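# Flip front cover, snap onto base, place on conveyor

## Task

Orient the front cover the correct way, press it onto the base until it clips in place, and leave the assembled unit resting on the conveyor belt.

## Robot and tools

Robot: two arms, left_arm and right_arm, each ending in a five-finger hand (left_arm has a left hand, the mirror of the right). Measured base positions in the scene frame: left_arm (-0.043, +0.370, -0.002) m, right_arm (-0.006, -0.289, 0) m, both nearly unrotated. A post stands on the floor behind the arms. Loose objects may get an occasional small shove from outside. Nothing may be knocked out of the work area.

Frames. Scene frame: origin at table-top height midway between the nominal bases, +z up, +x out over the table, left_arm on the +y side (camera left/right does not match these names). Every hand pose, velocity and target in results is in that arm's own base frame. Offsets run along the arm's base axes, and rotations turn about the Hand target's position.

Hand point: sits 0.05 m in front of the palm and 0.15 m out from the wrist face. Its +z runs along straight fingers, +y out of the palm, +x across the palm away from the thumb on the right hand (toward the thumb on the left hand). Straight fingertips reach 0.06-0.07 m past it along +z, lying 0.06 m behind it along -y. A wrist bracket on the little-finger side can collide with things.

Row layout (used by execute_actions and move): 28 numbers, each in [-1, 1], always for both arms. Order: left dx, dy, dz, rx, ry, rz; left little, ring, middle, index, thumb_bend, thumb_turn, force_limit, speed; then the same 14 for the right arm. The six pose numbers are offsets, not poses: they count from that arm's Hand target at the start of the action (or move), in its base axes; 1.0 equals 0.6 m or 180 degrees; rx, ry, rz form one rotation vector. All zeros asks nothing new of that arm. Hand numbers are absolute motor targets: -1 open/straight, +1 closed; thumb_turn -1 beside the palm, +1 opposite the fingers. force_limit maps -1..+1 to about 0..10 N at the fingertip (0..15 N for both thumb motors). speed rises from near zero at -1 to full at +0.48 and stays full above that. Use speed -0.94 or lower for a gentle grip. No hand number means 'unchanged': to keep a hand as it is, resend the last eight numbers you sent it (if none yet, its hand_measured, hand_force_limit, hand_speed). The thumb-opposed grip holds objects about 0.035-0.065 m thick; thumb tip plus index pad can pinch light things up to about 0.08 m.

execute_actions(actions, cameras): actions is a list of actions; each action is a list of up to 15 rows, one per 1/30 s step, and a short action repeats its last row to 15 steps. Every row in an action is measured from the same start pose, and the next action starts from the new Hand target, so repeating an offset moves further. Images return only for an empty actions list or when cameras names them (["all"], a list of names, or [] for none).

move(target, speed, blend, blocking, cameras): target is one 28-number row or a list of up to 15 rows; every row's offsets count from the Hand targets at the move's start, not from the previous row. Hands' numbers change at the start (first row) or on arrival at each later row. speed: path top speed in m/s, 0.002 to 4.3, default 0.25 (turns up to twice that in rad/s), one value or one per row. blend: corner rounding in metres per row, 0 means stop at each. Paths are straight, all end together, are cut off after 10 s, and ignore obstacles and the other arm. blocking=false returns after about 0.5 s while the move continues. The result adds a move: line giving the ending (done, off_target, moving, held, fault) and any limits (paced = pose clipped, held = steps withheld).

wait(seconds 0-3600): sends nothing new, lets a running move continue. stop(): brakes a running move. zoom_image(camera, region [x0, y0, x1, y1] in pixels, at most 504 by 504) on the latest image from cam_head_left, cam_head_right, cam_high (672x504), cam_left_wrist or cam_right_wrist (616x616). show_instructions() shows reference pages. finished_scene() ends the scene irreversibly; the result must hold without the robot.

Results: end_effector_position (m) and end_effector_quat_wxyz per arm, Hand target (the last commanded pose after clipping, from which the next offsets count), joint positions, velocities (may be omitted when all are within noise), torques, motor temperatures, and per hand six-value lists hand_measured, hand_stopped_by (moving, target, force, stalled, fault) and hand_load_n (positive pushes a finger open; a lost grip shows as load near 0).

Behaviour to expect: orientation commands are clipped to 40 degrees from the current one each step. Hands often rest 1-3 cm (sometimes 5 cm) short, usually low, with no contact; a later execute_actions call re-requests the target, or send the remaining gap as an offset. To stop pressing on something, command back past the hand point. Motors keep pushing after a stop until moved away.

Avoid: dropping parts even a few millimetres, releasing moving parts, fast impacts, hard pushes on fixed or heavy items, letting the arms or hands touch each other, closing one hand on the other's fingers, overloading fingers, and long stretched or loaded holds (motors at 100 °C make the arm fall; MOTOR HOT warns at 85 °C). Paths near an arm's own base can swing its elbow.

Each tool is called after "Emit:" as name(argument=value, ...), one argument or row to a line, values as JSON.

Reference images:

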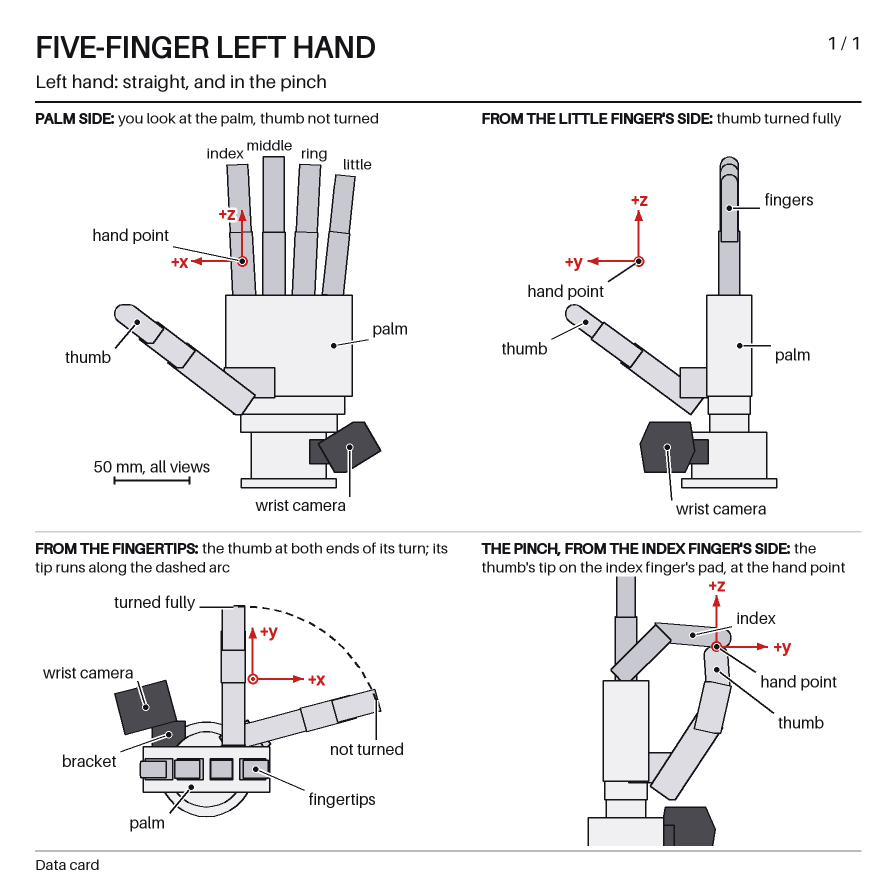

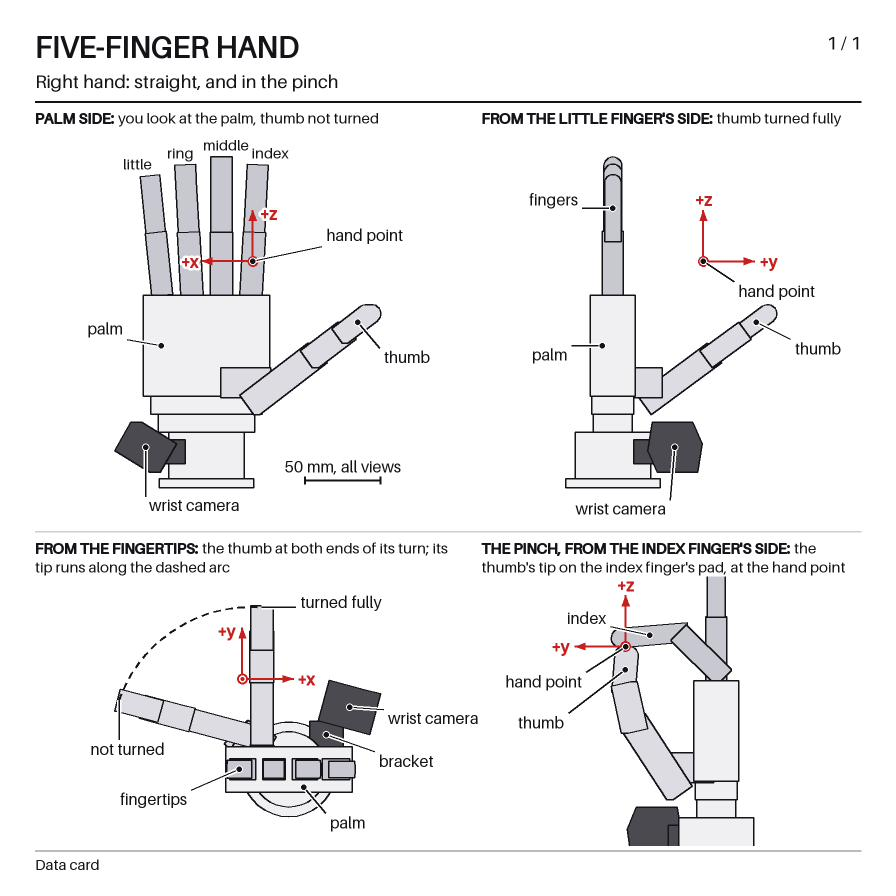

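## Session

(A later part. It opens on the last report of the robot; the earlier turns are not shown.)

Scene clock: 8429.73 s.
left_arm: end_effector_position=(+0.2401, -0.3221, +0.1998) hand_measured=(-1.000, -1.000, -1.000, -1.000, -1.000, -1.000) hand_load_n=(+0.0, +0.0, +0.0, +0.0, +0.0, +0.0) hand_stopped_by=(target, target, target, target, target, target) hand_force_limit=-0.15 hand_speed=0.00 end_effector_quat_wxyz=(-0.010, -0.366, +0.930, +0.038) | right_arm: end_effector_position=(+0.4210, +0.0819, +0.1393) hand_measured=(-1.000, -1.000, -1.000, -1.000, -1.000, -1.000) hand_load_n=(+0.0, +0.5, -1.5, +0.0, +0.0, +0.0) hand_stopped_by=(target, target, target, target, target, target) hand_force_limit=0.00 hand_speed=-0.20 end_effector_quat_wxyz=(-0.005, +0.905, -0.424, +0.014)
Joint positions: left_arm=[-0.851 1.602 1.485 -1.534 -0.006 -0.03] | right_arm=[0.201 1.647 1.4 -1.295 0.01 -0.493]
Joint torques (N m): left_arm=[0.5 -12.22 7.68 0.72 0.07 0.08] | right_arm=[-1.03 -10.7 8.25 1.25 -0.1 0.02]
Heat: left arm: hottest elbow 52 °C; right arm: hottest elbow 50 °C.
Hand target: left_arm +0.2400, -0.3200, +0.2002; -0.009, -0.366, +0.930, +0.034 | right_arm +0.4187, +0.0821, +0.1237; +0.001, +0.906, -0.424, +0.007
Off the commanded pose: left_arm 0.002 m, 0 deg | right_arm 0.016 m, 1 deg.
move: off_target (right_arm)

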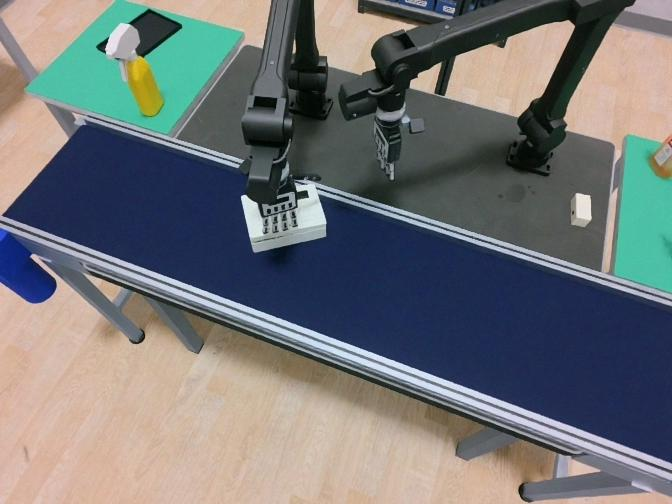

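Emit:
move(
  target=[0,0,0,0,0,0,-1,-1,-1,-1,-1,-1,-0.15,0,-0.01,-0.008,-0.04,0,0,0,-1,-1,-1,-1,-1,-1,0,-0.2],
  speed=0.06,
  cameras=["cam_high"],
)

Emit:
zoom_image(
  camera="cam_high",
  region=[240, 170, 340, 266],
)

Scene clock: 8437.87 s.
left_arm: end_effector_position=(+0.2401, -0.3221, +0.1998) hand_measured=(-1.000, -1.000, -1.000, -1.000, -1.000, -1.000) hand_load_n=(+0.0, +0.0, +0.0, +0.0, +0.0, +0.0) hand_stopped_by=(target, target, target, target, target, target) hand_force_limit=-0.15 hand_speed=0.00 end_effector_quat_wxyz=(-0.010, -0.366, +0.930, +0.038) | right_arm: end_effector_position=(+0.4182, +0.0813, +0.1355) hand_measured=(-1.000, -1.000, -1.000, -1.000, -1.000, -1.000) hand_load_n=(+0.0, +0.0, -2.5, +0.0, +0.0, +0.0) hand_stopped_by=(target, target, target, target, target, target) hand_force_limit=0.00 hand_speed=-0.20 end_effector_quat_wxyz=(-0.017, +0.905, -0.424, +0.031)
Joint positions: left_arm=[-0.851 1.602 1.485 -1.534 -0.006 -0.03] | right_arm=[0.201 1.612 1.352 -1.24 0.01 -0.493]
Joint torques (N m): left_arm=[0.5 -12.22 7.68 0.7 0.07 0.08] | right_arm=[-1.55 -7.94 6.68 1.57 -0.12 -0.05]
Heat: left arm: hottest elbow 52 °C; right arm: hottest elbow 50 °C.
Hand target: left_arm +0.2400, -0.3200, +0.2002; -0.009, -0.366, +0.930, +0.034 | right_arm +0.4126, +0.0773, +0.0996; +0.001, +0.906, -0.424, +0.007
Off the commanded pose: left_arm 0.002 m, 0 deg | right_arm 0.036 m, 3 deg.
move: off_target (right_arm)

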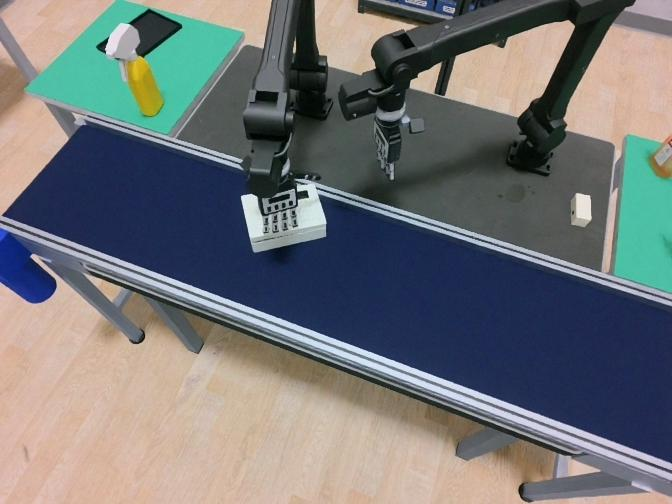

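Scaled by 5.040 from the camera's image (finer frame: 960x720).

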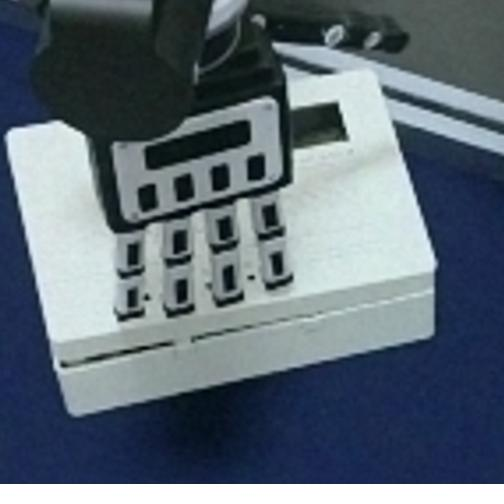

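Emit:
move(
  target=[0,0,0,0,0,0,-1,-1,-1,-1,-1,-1,-0.15,0,0,0,-0.05,0,0,0,-1,-1,-1,-1,-1,-1,0,-0.2],
  speed=0.06,
  cameras=["cam_high"],
)

Emit:
zoom_image(
  camera="cam_high",
  region=[240, 170, 340, 266],
)

Scene clock: 8446.20 s.
left_arm: end_effector_position=(+0.2401, -0.3221, +0.1998) hand_measured=(-1.000, -1.000, -1.000, -1.000, -1.000, -1.000) hand_load_n=(+0.0, +0.0, +0.0, +0.0, +0.0, +0.0) hand_stopped_by=(target, target, target, target, target, target) hand_force_limit=-0.15 hand_speed=0.00 end_effector_quat_wxyz=(-0.010, -0.366, +0.930, +0.038) | right_arm: end_effector_position=(+0.4225, +0.0822, +0.1311) hand_measured=(-1.000, -1.000, -1.000, -1.000, -1.000, -1.000) hand_load_n=(+0.0, +0.0, -4.0, +0.0, -0.5, +0.0) hand_stopped_by=(target, target, target, target, target, target) hand_force_limit=0.00 hand_speed=-0.20 end_effector_quat_wxyz=(-0.033, +0.904, -0.424, +0.052)
Joint positions: left_arm=[-0.851 1.602 1.485 -1.534 -0.006 -0.03] | right_arm=[0.201 1.589 1.318 -1.177 0.01 -0.493]
Joint torques (N m): left_arm=[0.5 -12.22 7.69 0.72 0.07 0.08] | right_arm=[-1.61 -4.72 4.88 1.94 -0.14 -0.05]
Heat: left arm: hottest elbow 52 °C; right arm: hottest elbow 49 °C.
Hand target: left_arm +0.2400, -0.3200, +0.2002; -0.009, -0.366, +0.930, +0.034 | right_arm +0.4127, +0.0773, +0.0696; +0.001, +0.906, -0.424, +0.007
Off the commanded pose: left_arm 0.002 m, 0 deg | right_arm 0.062 m, 6 deg.
move: off_target (right_arm)

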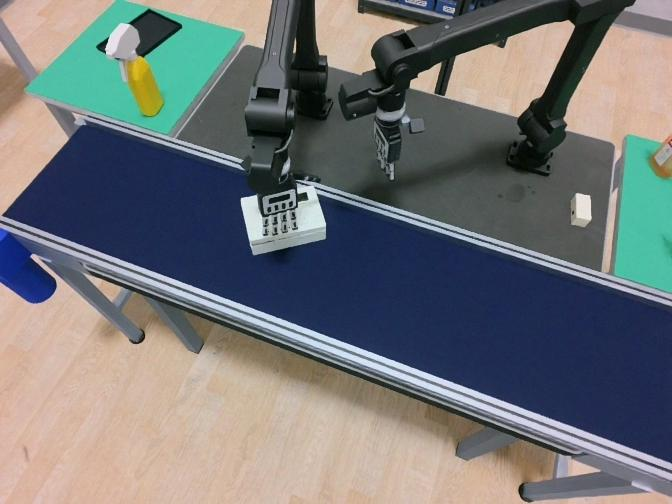

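Scaled by 5.040 from the camera's image (finer frame: 960x720).

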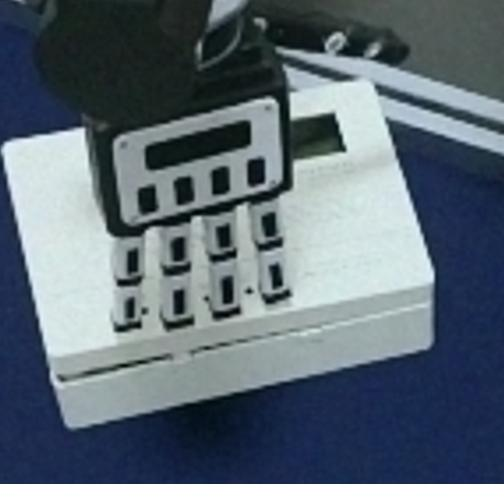

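Emit:
zoom_image(
  camera="cam_high",
  region=[236, 216, 296, 266],
)

Emit:
execute_actions(
  actions=[],
  cameras=["cam_head_left","cam_head_right","cam_right_wrist"],
)

Emit:
zoom_image(
  camera="cam_right_wrist",
  region=[180, 100, 430, 350],
)

Emit:
zoom_image(
  camera="cam_head_right",
  region=[340, 310, 420, 380],
)

Scaled by 8.400 from the camera's image (finer frame: 960x720).

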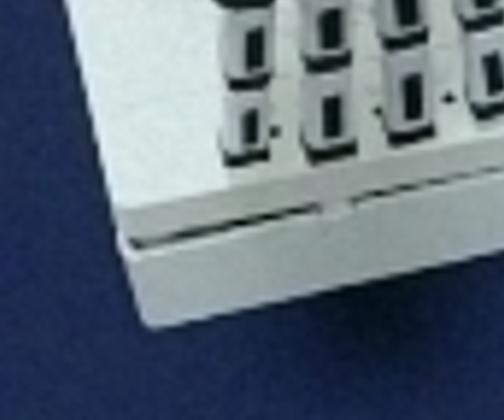

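Scene clock: 8459.13 s.
left_arm: end_effector_position=(+0.2401, -0.3221, +0.1998) hand_measured=(-1.000, -1.000, -1.000, -1.000, -1.000, -1.000) hand_load_n=(+0.0, +0.0, +0.0, +0.0, +0.0, +0.0) hand_stopped_by=(target, target, target, target, target, target) hand_force_limit=-0.15 hand_speed=0.00 end_effector_quat_wxyz=(-0.010, -0.366, +0.930, +0.038) | right_arm: end_effector_position=(+0.4225, +0.0822, +0.1311) hand_measured=(-1.000, -1.000, -1.000, -1.000, -1.000, -1.000) hand_load_n=(+0.0, +0.0, -4.0, +0.0, +0.0, +0.0) hand_stopped_by=(target, target, target, target, target, target) hand_force_limit=0.00 hand_speed=-0.20 end_effector_quat_wxyz=(-0.033, +0.904, -0.424, +0.052)
Joint positions: left_arm=[-0.851 1.602 1.485 -1.534 -0.006 -0.03] | right_arm=[0.201 1.589 1.318 -1.177 0.01 -0.493]
Joint velocities: within noise
Joint torques (N m): left_arm=[0.5 -12.22 7.69 0.7 0.07 0.07] | right_arm=[-1.44 -4.78 4.9 1.99 -0.14 -0.05]
Motor temperatures (°C): left_arm=[25 40 52 23 24 24] | right_arm=[28 36 48 24 25 29]
Heat: left arm: hottest elbow 52 °C; right arm: hottest elbow 48 °C.
Hand target: left_arm +0.2400, -0.3200, +0.2002; -0.009, -0.366, +0.930, +0.034 | right_arm +0.4127, +0.0773, +0.0696; +0.001, +0.906, -0.424, +0.007
Off the commanded pose: left_arm 0.002 m, 0 deg | right_arm 0.062 m, 6 deg.
Images, in order (width x height): cam_head_left 672x504, cam_head_right 672x504, cam_right_wrist 616x616.

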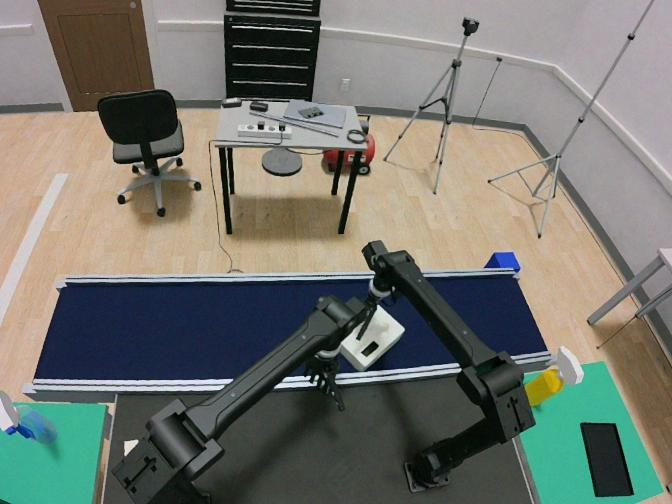

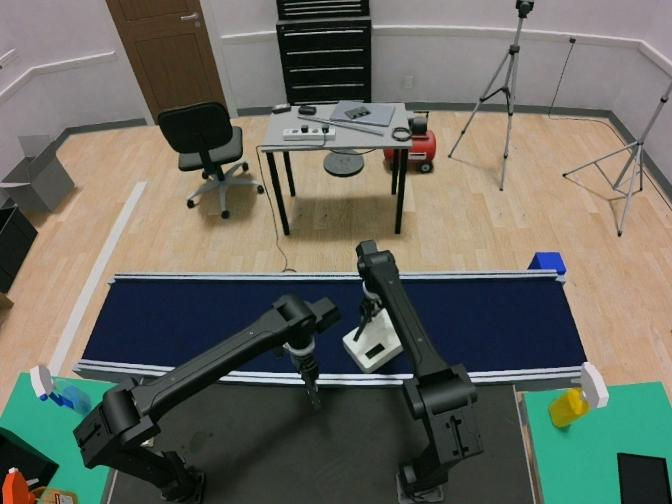

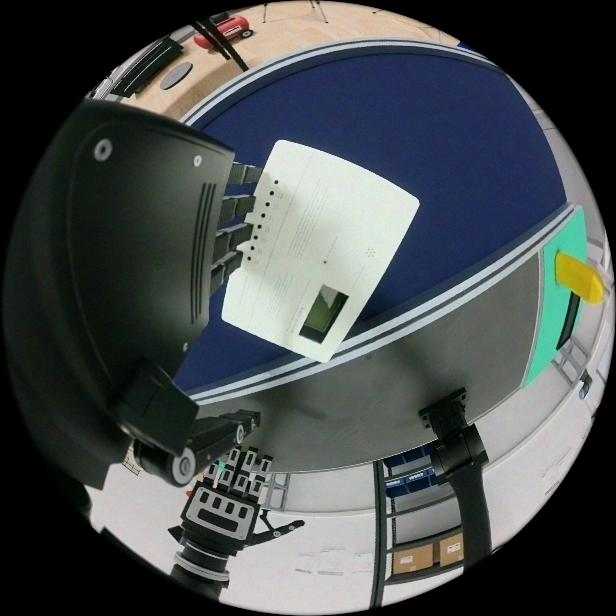

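Scaled by 2.016 from the camera's image (finer frame: 880x880).

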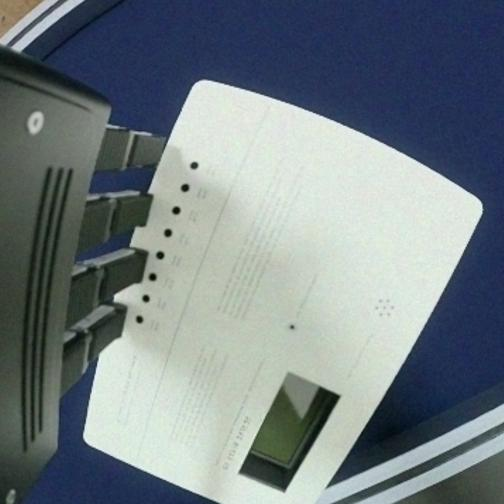

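Scaled by 6.300 from the camera's image (finer frame: 960x720).

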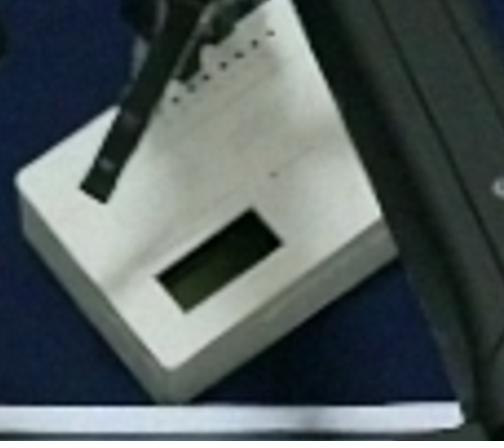

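Emit:
move(
  target=[0,0,0,0,0,0,-1,-1,-1,-1,-1,-1,-0.15,0,0.01,0,0,0,0.04,0,-1,-1,-1,-1,-1,-1,0,-0.2],
  speed=0.06,
  cameras=["cam_high"],
)

Emit:
zoom_image(
  camera="cam_high",
  region=[236, 176, 336, 266],
)

Scene clock: 8489.57 s.
left_arm: end_effector_position=(+0.2401, -0.3221, +0.1998) hand_measured=(-1.000, -1.000, -1.000, -1.000, -1.000, -1.000) hand_load_n=(+0.0, +0.0, +0.0, +0.0, +0.0, +0.0) hand_stopped_by=(target, target, target, target, target, target) hand_force_limit=-0.15 hand_speed=0.00 end_effector_quat_wxyz=(-0.010, -0.366, +0.930, +0.038) | right_arm: end_effector_position=(+0.4272, +0.0835, +0.1360) hand_measured=(-1.000, -1.000, -1.000, -1.000, -1.000, -1.000) hand_load_n=(+0.0, +0.0, -4.0, +0.0, +0.0, +0.0) hand_stopped_by=(target, target, target, target, target, target) hand_force_limit=0.00 hand_speed=-0.20 end_effector_quat_wxyz=(-0.015, +0.905, -0.425, +0.012)
Joint positions: left_arm=[-0.851 1.602 1.485 -1.534 -0.006 -0.03] | right_arm=[0.194 1.66 1.408 -1.282 -0.01 -0.499]
Joint torques (N m): left_arm=[0.5 -12.22 7.69 0.7 0.07 0.08] | right_arm=[-1.96 -3.49 6.6 0.79 -0.35 -0.09]
Heat: left arm: hottest elbow 52 °C; right arm: hottest elbow 46 °C.
Hand target: left_arm +0.2400, -0.3200, +0.2002; -0.009, -0.366, +0.930, +0.034 | right_arm +0.4188, +0.0774, +0.0697; +0.027, +0.904, -0.423, -0.049
Off the commanded pose: left_arm 0.002 m, 0 deg | right_arm 0.067 m, 9 deg.
move: off_target (right_arm)

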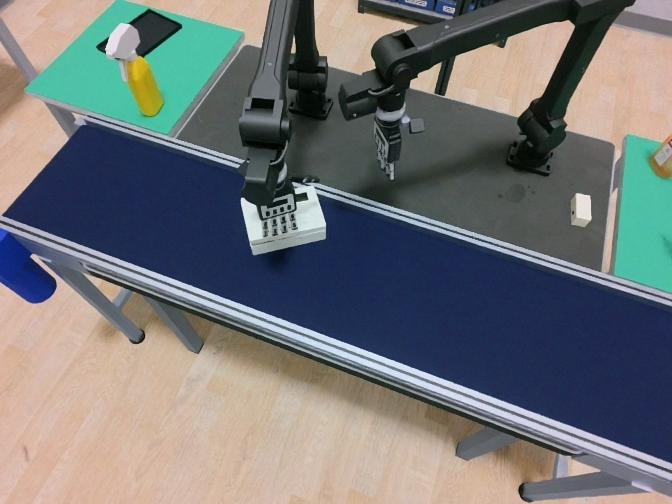

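Scaled by 5.040 from the camera's image (finer frame: 960x720).

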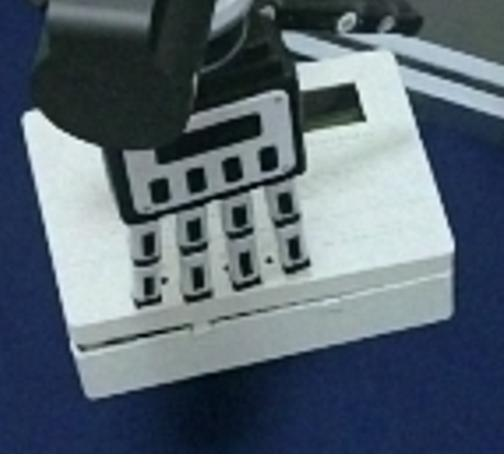

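Emit:
move(
  target=[
    [0,0,0,0,0,0,-1,-1,-1,-1,-1,-1,-0.15,0,0.0,0.0,0.2,0,-0.04,0,-1,-1,-1,-1,-1,-1,0,-0.2],
    [0,0,0,0,0,0,-1,-1,-1,-1,-1,-1,-0.15,0,-0.05,-0.28,0.28,0,-0.04,0,-1,-1,-1,-1,-1,-1,0,-0.2],
  ],
  speed=0.15,
  cameras=["cam_high","cam_head_left","cam_head_right","cam_right_wrist"],
)

Emit:
zoom_image(
  camera="cam_high",
  region=[236, 176, 336, 266],
)

Emit:
zoom_image(
  camera="cam_head_right",
  region=[340, 300, 420, 380],
)

Emit:
zoom_image(
  camera="cam_high",
  region=[240, 216, 290, 266],
)

Scene clock: 8515.27 s.
left_arm: end_effector_position=(+0.2401, -0.3221, +0.1998) hand_measured=(-1.000, -1.000, -1.000, -1.000, -1.000, -1.000) hand_load_n=(+0.0, +0.0, +0.0, +0.0, +0.0, +0.0) hand_stopped_by=(target, target, target, target, target, target) hand_force_limit=-0.15 hand_speed=0.00 end_effector_quat_wxyz=(-0.010, -0.366, +0.930, +0.038) | right_arm: end_effector_position=(+0.3753, -0.0845, +0.2150) hand_measured=(-1.000, -1.000, -1.000, -1.000, -1.000, -1.000) hand_load_n=(+0.0, +0.0, +0.0, +0.0, +0.0, +0.0) hand_stopped_by=(target, target, target, target, target, target) hand_force_limit=0.00 hand_speed=-0.20 end_effector_quat_wxyz=(+0.011, +0.904, -0.426, -0.020)
Joint positions: left_arm=[-0.851 1.602 1.485 -1.534 -0.006 -0.03] | right_arm=[-0.152 1.541 1.459 -1.534 0.01 -0.842]
Joint torques (N m): left_arm=[0.5 -12.22 7.69 0.72 0.07 0.07] | right_arm=[-1.9 -11.58 15.56 -0.08 -0.23 -0.08]
Heat: left arm: hottest elbow 52 °C; right arm: hottest elbow 47 °C.
Hand target: left_arm +0.2400, -0.3200, +0.2002; -0.009, -0.366, +0.930, +0.034 | right_arm +0.3888, -0.0906, +0.2377; +0.001, +0.906, -0.424, +0.007
Off the commanded pose: left_arm 0.002 m, 0 deg | right_arm 0.027 m, 3 deg.
move: off_target (right_arm)
Images, in order (width x height): cam_head_left 672x504, cam_head_right 672x504, cam_high 672x504, cam_right_wrist 616x616.

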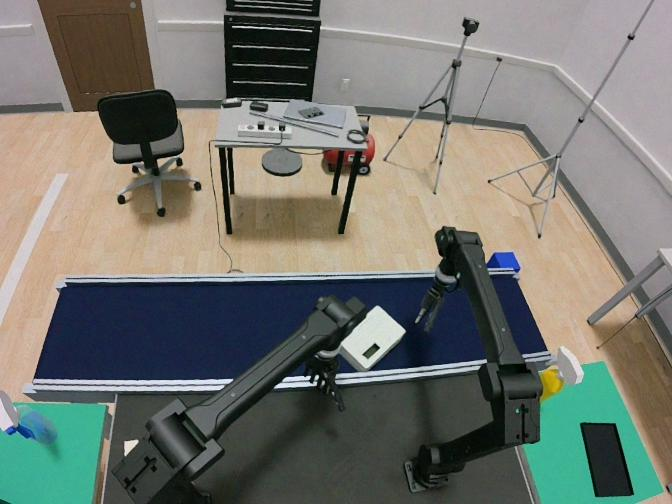

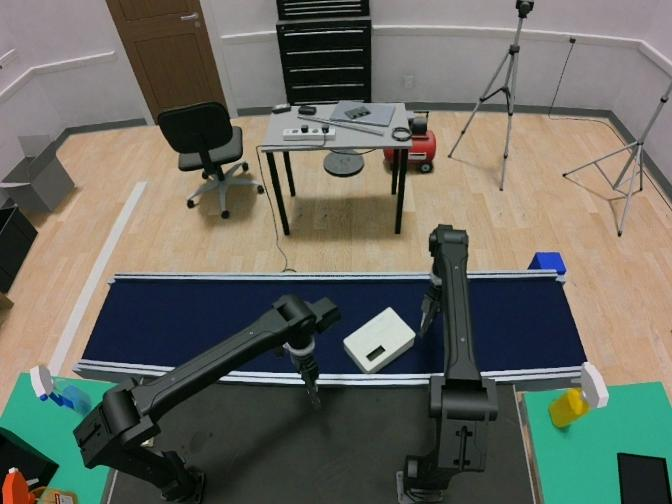

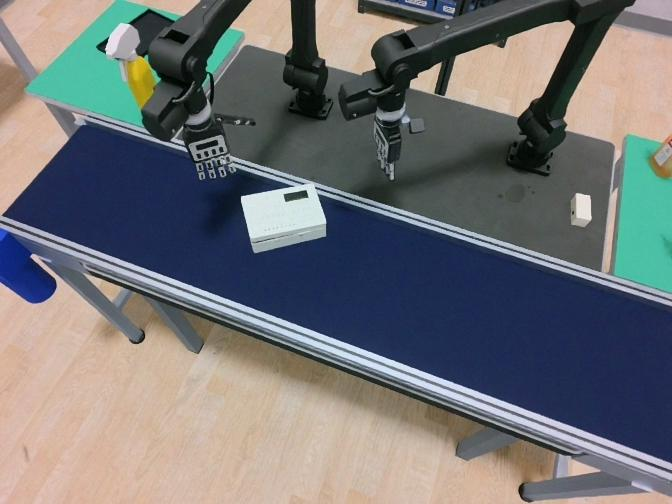

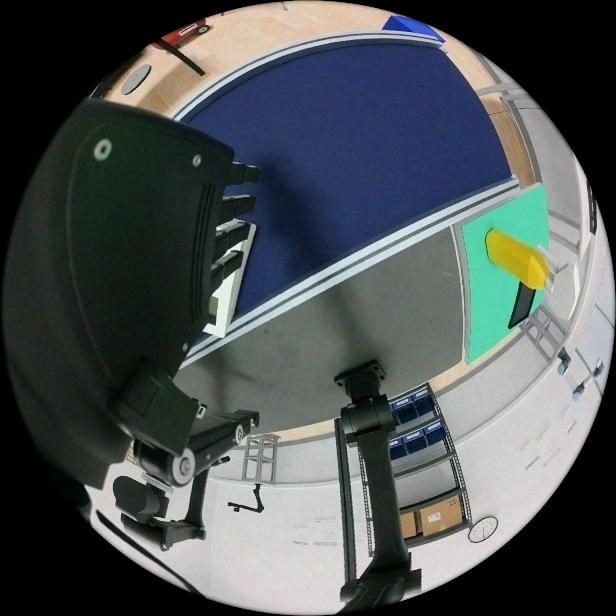

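Scaled by 5.040 from the camera's image (finer frame: 960x720).

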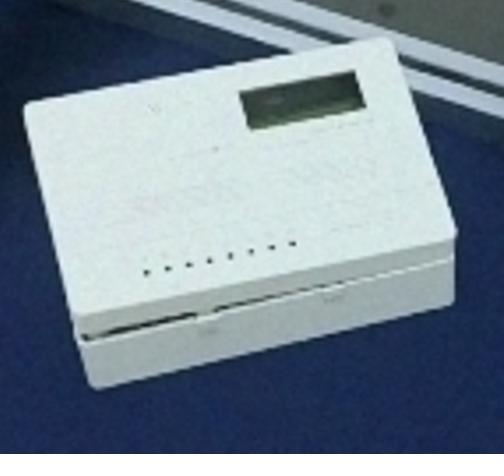

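Scaled by 6.300 from the camera's image (finer frame: 960x720).

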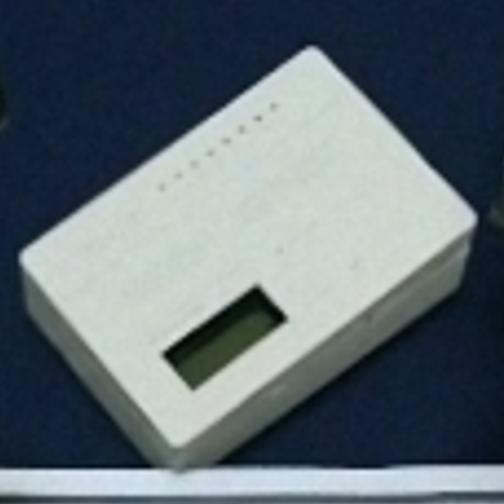

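Scaled by 10.080 from the camera's image (finer frame: 960x720).

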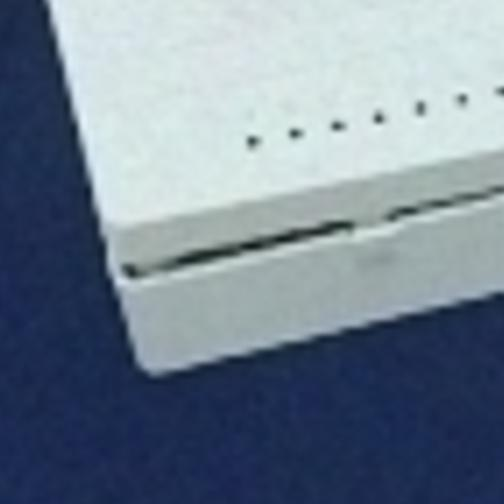

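Emit:
zoom_image(
  camera="cam_head_right",
  region=[385, 325, 425, 355],
)

Emit:
zoom_image(
  camera="cam_head_right",
  region=[355, 345, 395, 380],
)

Emit:
zoom_image(
  camera="cam_head_left",
  region=[365, 310, 415, 355],
)

Emit:
zoom_image(
  camera="cam_high",
  region=[280, 206, 330, 250],
)

Scaled by 12.600 from the camera's image (finer frame: 960x720).

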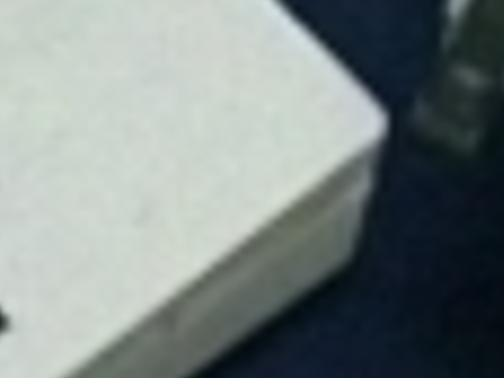

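Scaled by 12.600 from the camera's image (finer frame: 960x720).

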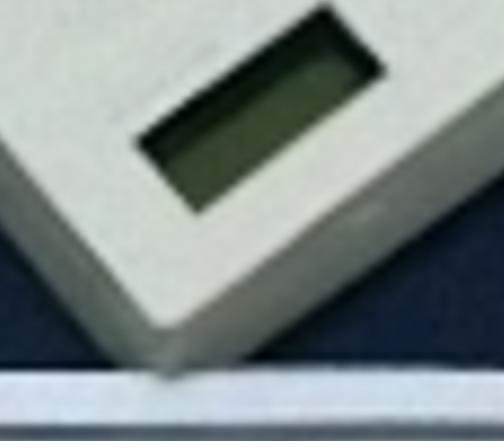

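Scaled by 10.080 from the camera's image (finer frame: 960x720).

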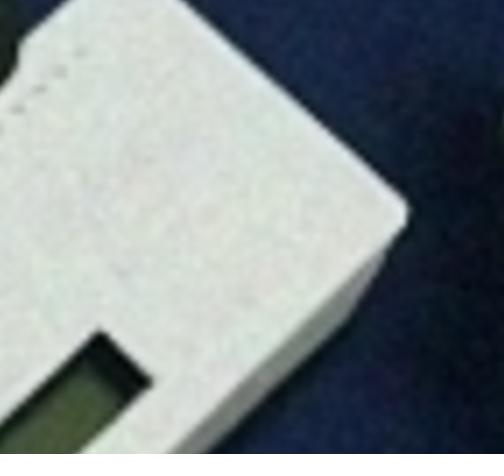

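Scaled by 10.080 from the camera's image (finer frame: 960x720).

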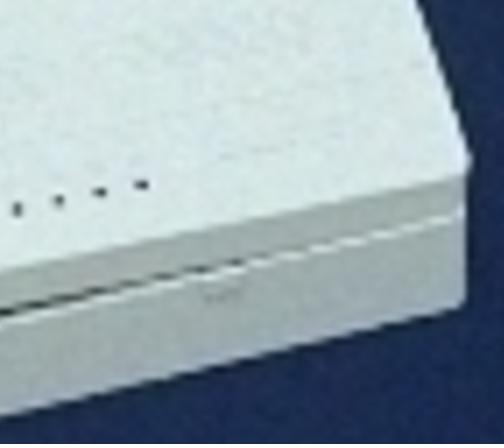

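Emit:
move(
  target=[0,0,0,0,0,0,-1,-1,-1,-1,-1,-1,-0.15,0,0.1597,0.2863,-0.063,0,0,-0.527,-1,-1,-1,-1,-1,-1,0,-0.2],
  speed=0.15,
  cameras=["cam_high","cam_right_wrist"],
)

Emit:
zoom_image(
  camera="cam_high",
  region=[236, 166, 336, 266],
)

Emit:
zoom_image(
  camera="cam_right_wrist",
  region=[180, 60, 480, 360],
)

Scene clock: 8564.57 s.
left_arm: end_effector_position=(+0.2401, -0.3221, +0.1998) hand_measured=(-1.000, -1.000, -1.000, -1.000, -1.000, -1.000) hand_load_n=(+0.0, +0.0, +0.0, +0.0, +0.0, +0.0) hand_stopped_by=(target, target, target, target, target, target) hand_force_limit=-0.15 hand_speed=0.00 end_effector_quat_wxyz=(-0.010, -0.366, +0.930, +0.038) | right_arm: end_effector_position=(+0.4727, +0.0748, +0.1960) hand_measured=(-1.000, -1.000, -1.000, -1.000, -1.000, -1.000) hand_load_n=(+0.0, +0.0, +0.0, +0.0, +0.0, +0.0) hand_stopped_by=(target, target, target, target, target, target) hand_force_limit=0.00 hand_speed=-0.20 end_effector_quat_wxyz=(-0.017, -0.301, +0.953, +0.001)
Joint positions: left_arm=[-0.851 1.602 1.485 -1.534 -0.006 -0.03] | right_arm=[0.02 1.627 1.521 -1.497 0.008 0.98]
Joint torques (N m): left_arm=[0.5 -12.16 7.69 0.7 0.07 0.07] | right_arm=[-0.09 -11.05 12.81 0.65 0.01 0.16]
Motor temperatures (°C): left_arm=[25 40 52 23 24 24] | right_arm=[28 36 56 24 25 29]
Heat: left arm: hottest elbow 52 °C; right arm: hottest elbow 56 °C.
Hand target: left_arm +0.2400, -0.3200, +0.2002; -0.009, -0.366, +0.930, +0.034 | right_arm +0.4845, +0.0813, +0.1999; -0.006, -0.301, +0.954, -0.005
Off the commanded pose: left_arm 0.002 m, 0 deg | right_arm 0.014 m, 1 deg.
move: off_target (right_arm)

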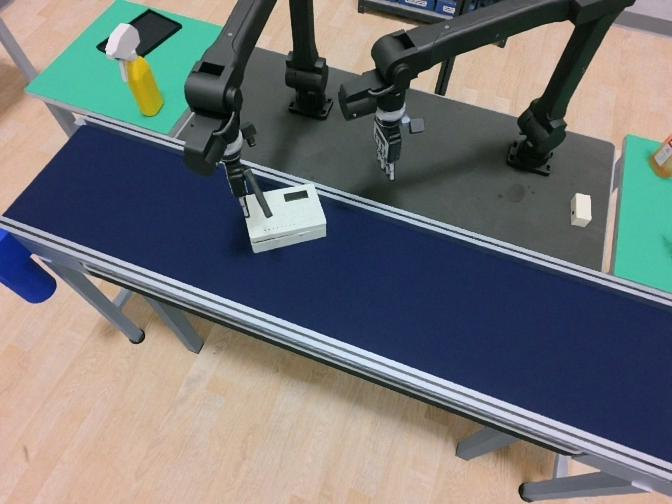

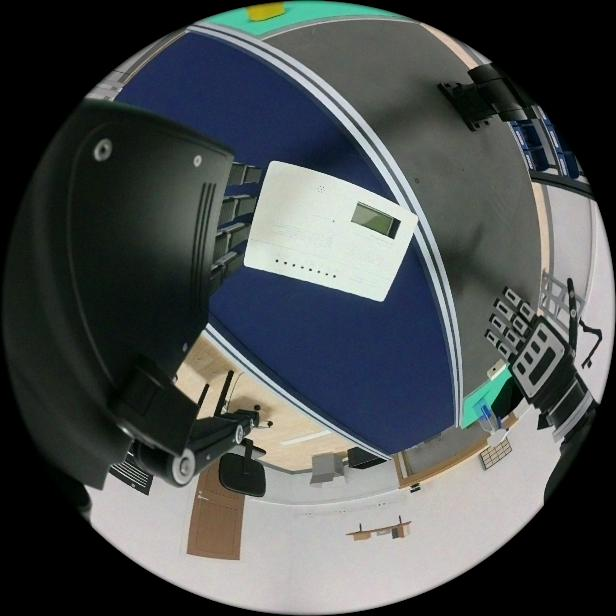

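Scaled by 5.040 from the camera's image (finer frame: 960x720).

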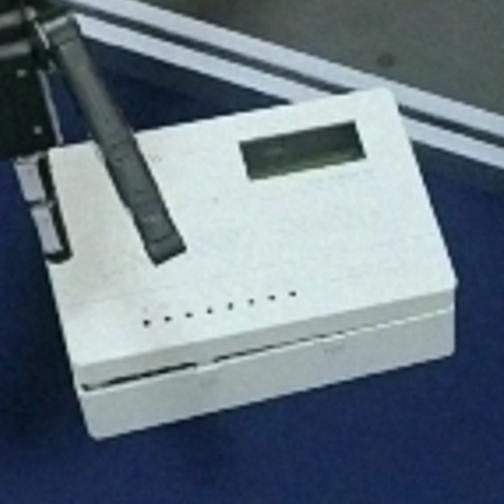

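Scaled by 1.680 from the camera's image (finer frame: 880x880).

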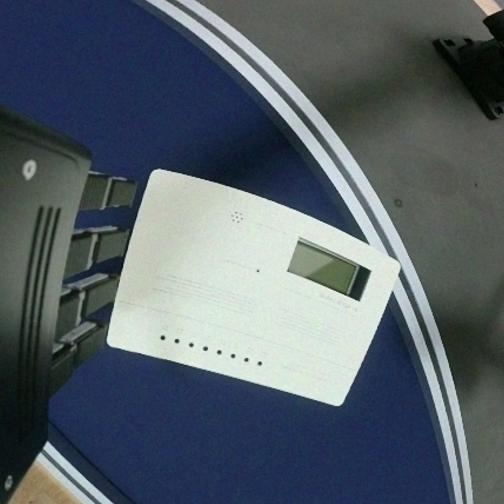

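Emit:
move(
  target=[0,0,0,0,0,0,-1,-1,-1,-1,-1,-1,-0.15,0,-0.025,0.035,-0.06,0,0,0,-1,-1,-1,-1,-1,-1,0,-0.2],
  speed=0.1,
  cameras=["cam_high","cam_right_wrist"],
)

Emit:
zoom_image(
  camera="cam_high",
  region=[236, 166, 336, 266],
)

Emit:
zoom_image(
  camera="cam_right_wrist",
  region=[180, 60, 480, 360],
)

Scene clock: 8581.80 s.
left_arm: end_effector_position=(+0.2401, -0.3221, +0.1998) hand_measured=(-1.000, -1.000, -1.000, -1.000, -1.000, -1.000) hand_load_n=(+0.0, +0.0, +0.0, +0.0, +0.0, +0.0) hand_stopped_by=(target, target, target, target, target, target) hand_force_limit=-0.15 hand_speed=0.00 end_effector_quat_wxyz=(-0.010, -0.366, +0.930, +0.038) | right_arm: end_effector_position=(+0.4706, +0.0972, +0.1637) hand_measured=(-1.000, -1.000, -1.000, -1.000, -1.000, -1.000) hand_load_n=(+0.0, +0.0, +0.0, +0.0, +0.0, +0.0) hand_stopped_by=(target, target, target, target, target, target) hand_force_limit=0.00 hand_speed=-0.20 end_effector_quat_wxyz=(-0.010, -0.302, +0.953, -0.002)
Joint positions: left_arm=[-0.851 1.602 1.485 -1.534 -0.006 -0.03] | right_arm=[0.067 1.627 1.436 -1.398 0.009 1.024]
Joint torques (N m): left_arm=[0.44 -12.22 7.68 0.72 0.07 0.08] | right_arm=[-0.32 -12.45 9.31 0.54 -0.02 0.17]
Motor temperatures (°C): left_arm=[25 40 52 23 24 24] | right_arm=[28 36 57 24 25 29]
Heat: left arm: hottest elbow 52 °C; right arm: hottest elbow 57 °C.
Hand target: left_arm +0.2400, -0.3200, +0.2002; -0.009, -0.366, +0.930, +0.034 | right_arm +0.4695, +0.1022, +0.1639; -0.006, -0.301, +0.954, -0.005
Off the commanded pose: left_arm 0.002 m, 0 deg | right_arm 0.005 m, 1 deg.
move: done

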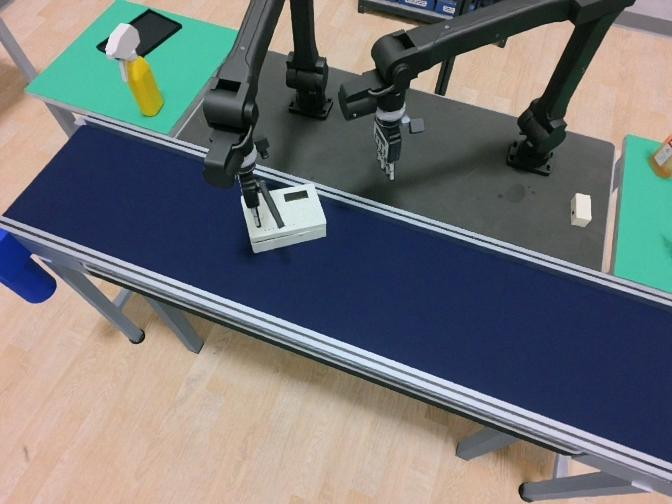

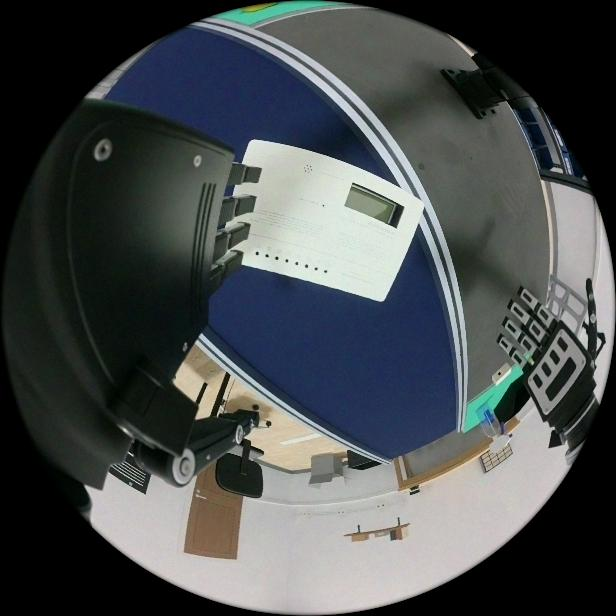

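Scaled by 5.040 from the camera's image (finer frame: 960x720).

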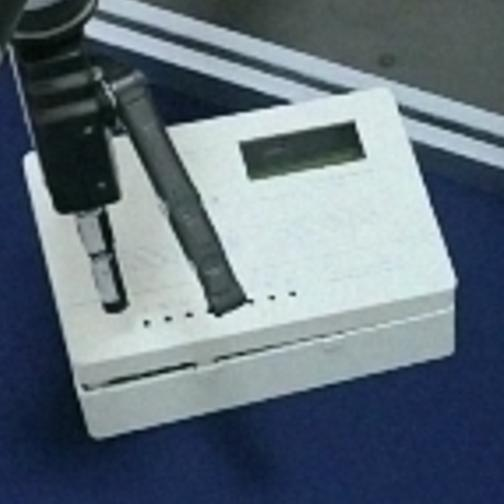

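Scaled by 1.680 from the camera's image (finer frame: 880x880).

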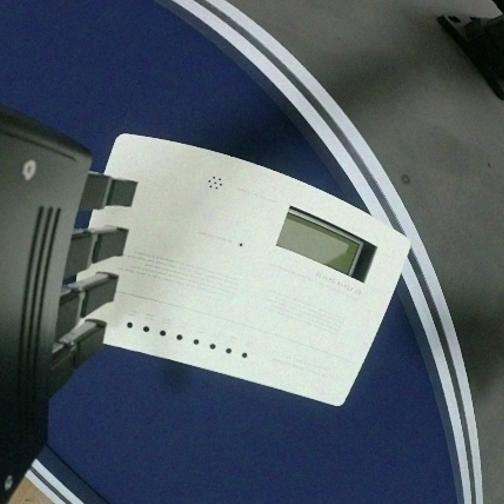

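Emit:
move(
  target=[0,0,0,0,0,0,-1,-1,-1,-1,-1,-1,-0.15,0,0.007,-0.008,-0.08,0,0,0,-1,-1,-1,-1,-1,-1,0,-0.2],
  speed=0.06,
  cameras=["cam_high","cam_right_wrist"],
)

Emit:
zoom_image(
  camera="cam_high",
  region=[236, 166, 336, 266],
)

Scene clock: 8595.27 s.
left_arm: end_effector_position=(+0.2401, -0.3221, +0.1998) hand_measured=(-1.000, -1.000, -1.000, -1.000, -1.000, -1.000) hand_load_n=(+0.0, +0.0, +0.0, +0.0, +0.0, +0.0) hand_stopped_by=(target, target, target, target, target, target) hand_force_limit=-0.15 hand_speed=0.00 end_effector_quat_wxyz=(-0.010, -0.366, +0.930, +0.038) | right_arm: end_effector_position=(+0.4758, +0.0970, +0.1431) hand_measured=(-1.000, -1.000, -1.000, -1.000, -1.000, -1.000) hand_load_n=(+0.5, +0.0, -1.5, +0.0, +0.0, +0.0) hand_stopped_by=(target, target, target, target, target, target) hand_force_limit=0.00 hand_speed=-0.20 end_effector_quat_wxyz=(+0.010, -0.302, +0.953, -0.008)
Joint positions: left_arm=[-0.851 1.602 1.485 -1.534 -0.006 -0.03] | right_arm=[0.067 1.623 1.377 -1.301 0.011 1.025]
Joint torques (N m): left_arm=[0.5 -12.22 7.68 0.72 0.07 0.08] | right_arm=[-1.08 -9.35 7.3 1.51 -0.1 0.05]
Motor temperatures (°C): left_arm=[25 39 51 23 24 24] | right_arm=[28 36 55 24 25 29]
Heat: left arm: hottest elbow 51 °C; right arm: hottest elbow 55 °C.
Hand target: left_arm +0.2400, -0.3200, +0.2002; -0.009, -0.366, +0.930, +0.034 | right_arm +0.4738, +0.0974, +0.1159; -0.006, -0.301, +0.954, -0.005
Off the commanded pose: left_arm 0.002 m, 0 deg | right_arm 0.027 m, 2 deg.
move: off_target (right_arm)

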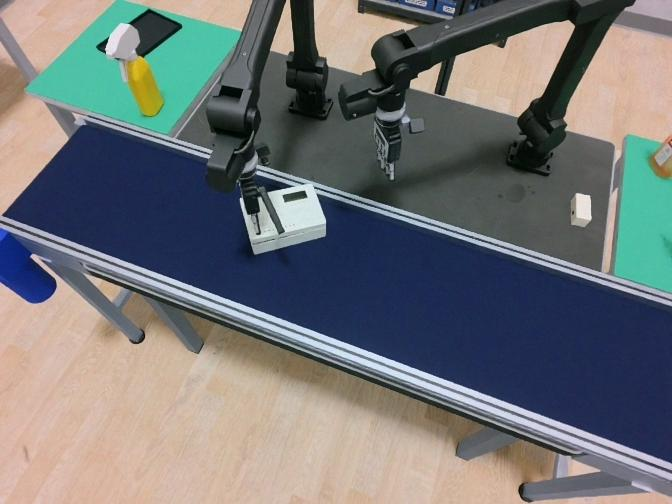

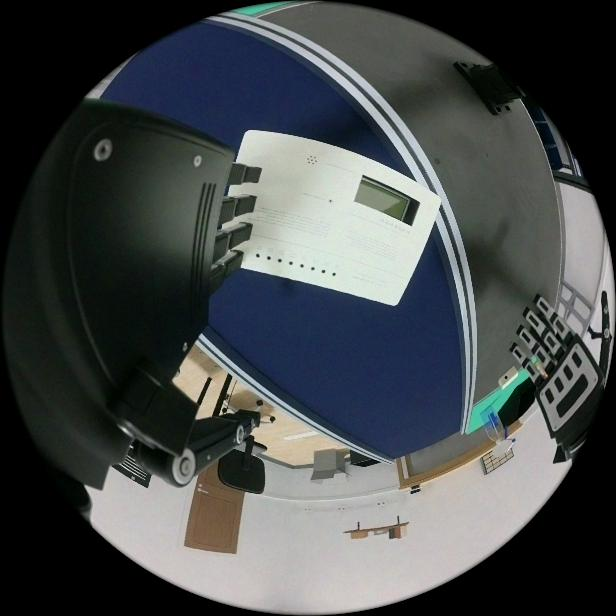

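Scaled by 5.040 from the camera's image (finer frame: 960x720).

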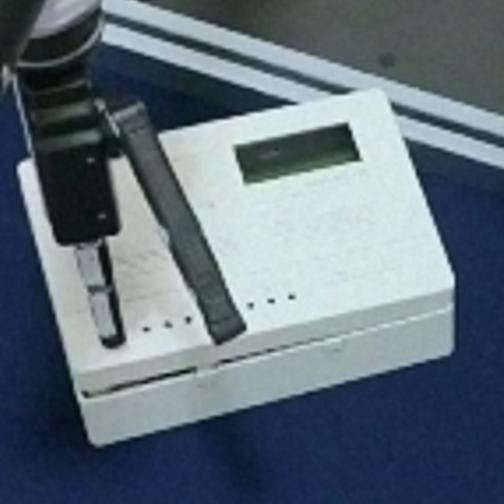

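Emit:
move(
  target=[0,0,0,0,0,0,-1,-1,-1,-1,-1,-1,-0.15,0,0,0,-0.06,0,0.01,0,-1,-1,-1,-1,-1,-1,0,-0.2],
  speed=0.06,
  cameras=["cam_high","cam_right_wrist"],
)

Emit:
zoom_image(
  camera="cam_high",
  region=[236, 166, 336, 266],
)

Scene clock: 8604.13 s.
left_arm: end_effector_position=(+0.2401, -0.3221, +0.1998) hand_measured=(-1.000, -1.000, -1.000, -1.000, -1.000, -1.000) hand_load_n=(+0.0, +0.0, +0.0, +0.0, +0.0, +0.0) hand_stopped_by=(target, target, target, target, target, target) hand_force_limit=-0.15 hand_speed=0.00 end_effector_quat_wxyz=(-0.010, -0.366, +0.930, +0.038) | right_arm: end_effector_position=(+0.4802, +0.0973, +0.1413) hand_measured=(-1.000, -1.000, -1.000, -1.000, -1.000, -1.000) hand_load_n=(+0.0, +0.0, -3.0, +0.0, +0.0, +0.0) hand_stopped_by=(target, target, target, target, target, target) hand_force_limit=0.00 hand_speed=-0.20 end_effector_quat_wxyz=(+0.026, -0.302, +0.953, -0.012)
Joint positions: left_arm=[-0.851 1.602 1.485 -1.534 -0.006 -0.03] | right_arm=[0.067 1.613 1.36 -1.261 0.011 1.025]
Joint torques (N m): left_arm=[0.44 -12.16 7.69 0.7 0.07 0.08] | right_arm=[-1.2 -5.66 5.22 2.15 -0.19 0.04]
Heat: left arm: hottest elbow 51 °C; right arm: hottest elbow 53 °C.
Hand target: left_arm +0.2400, -0.3200, +0.2002; -0.009, -0.366, +0.930, +0.034 | right_arm +0.4736, +0.0974, +0.0799; -0.021, -0.301, +0.954, +0.000
Off the commanded pose: left_arm 0.002 m, 0 deg | right_arm 0.062 m, 6 deg.
move: off_target (right_arm)

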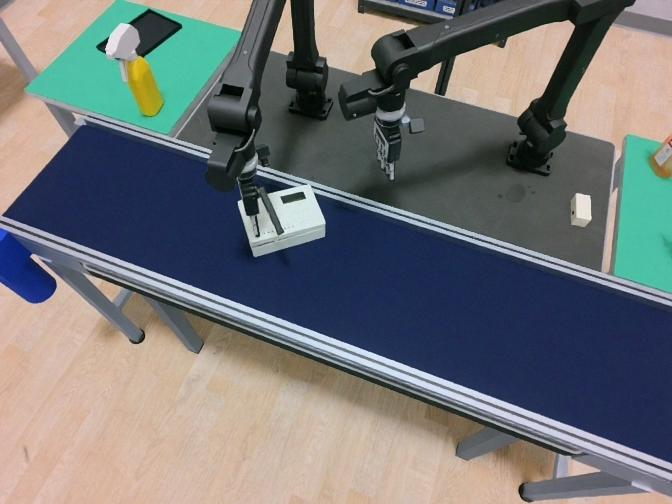

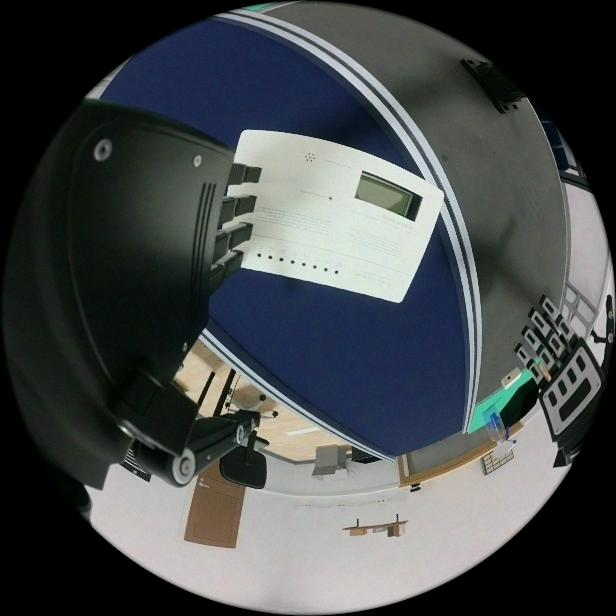

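Scaled by 5.040 from the camera's image (finer frame: 960x720).

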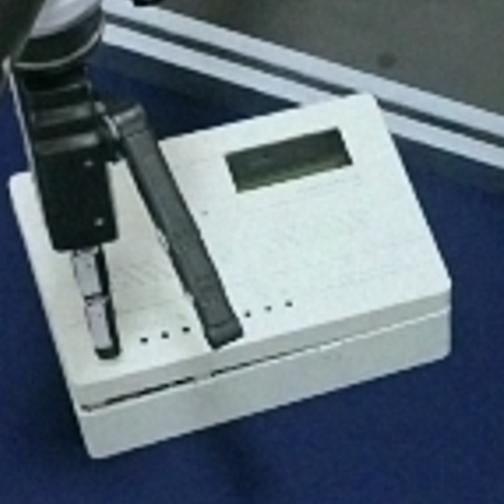

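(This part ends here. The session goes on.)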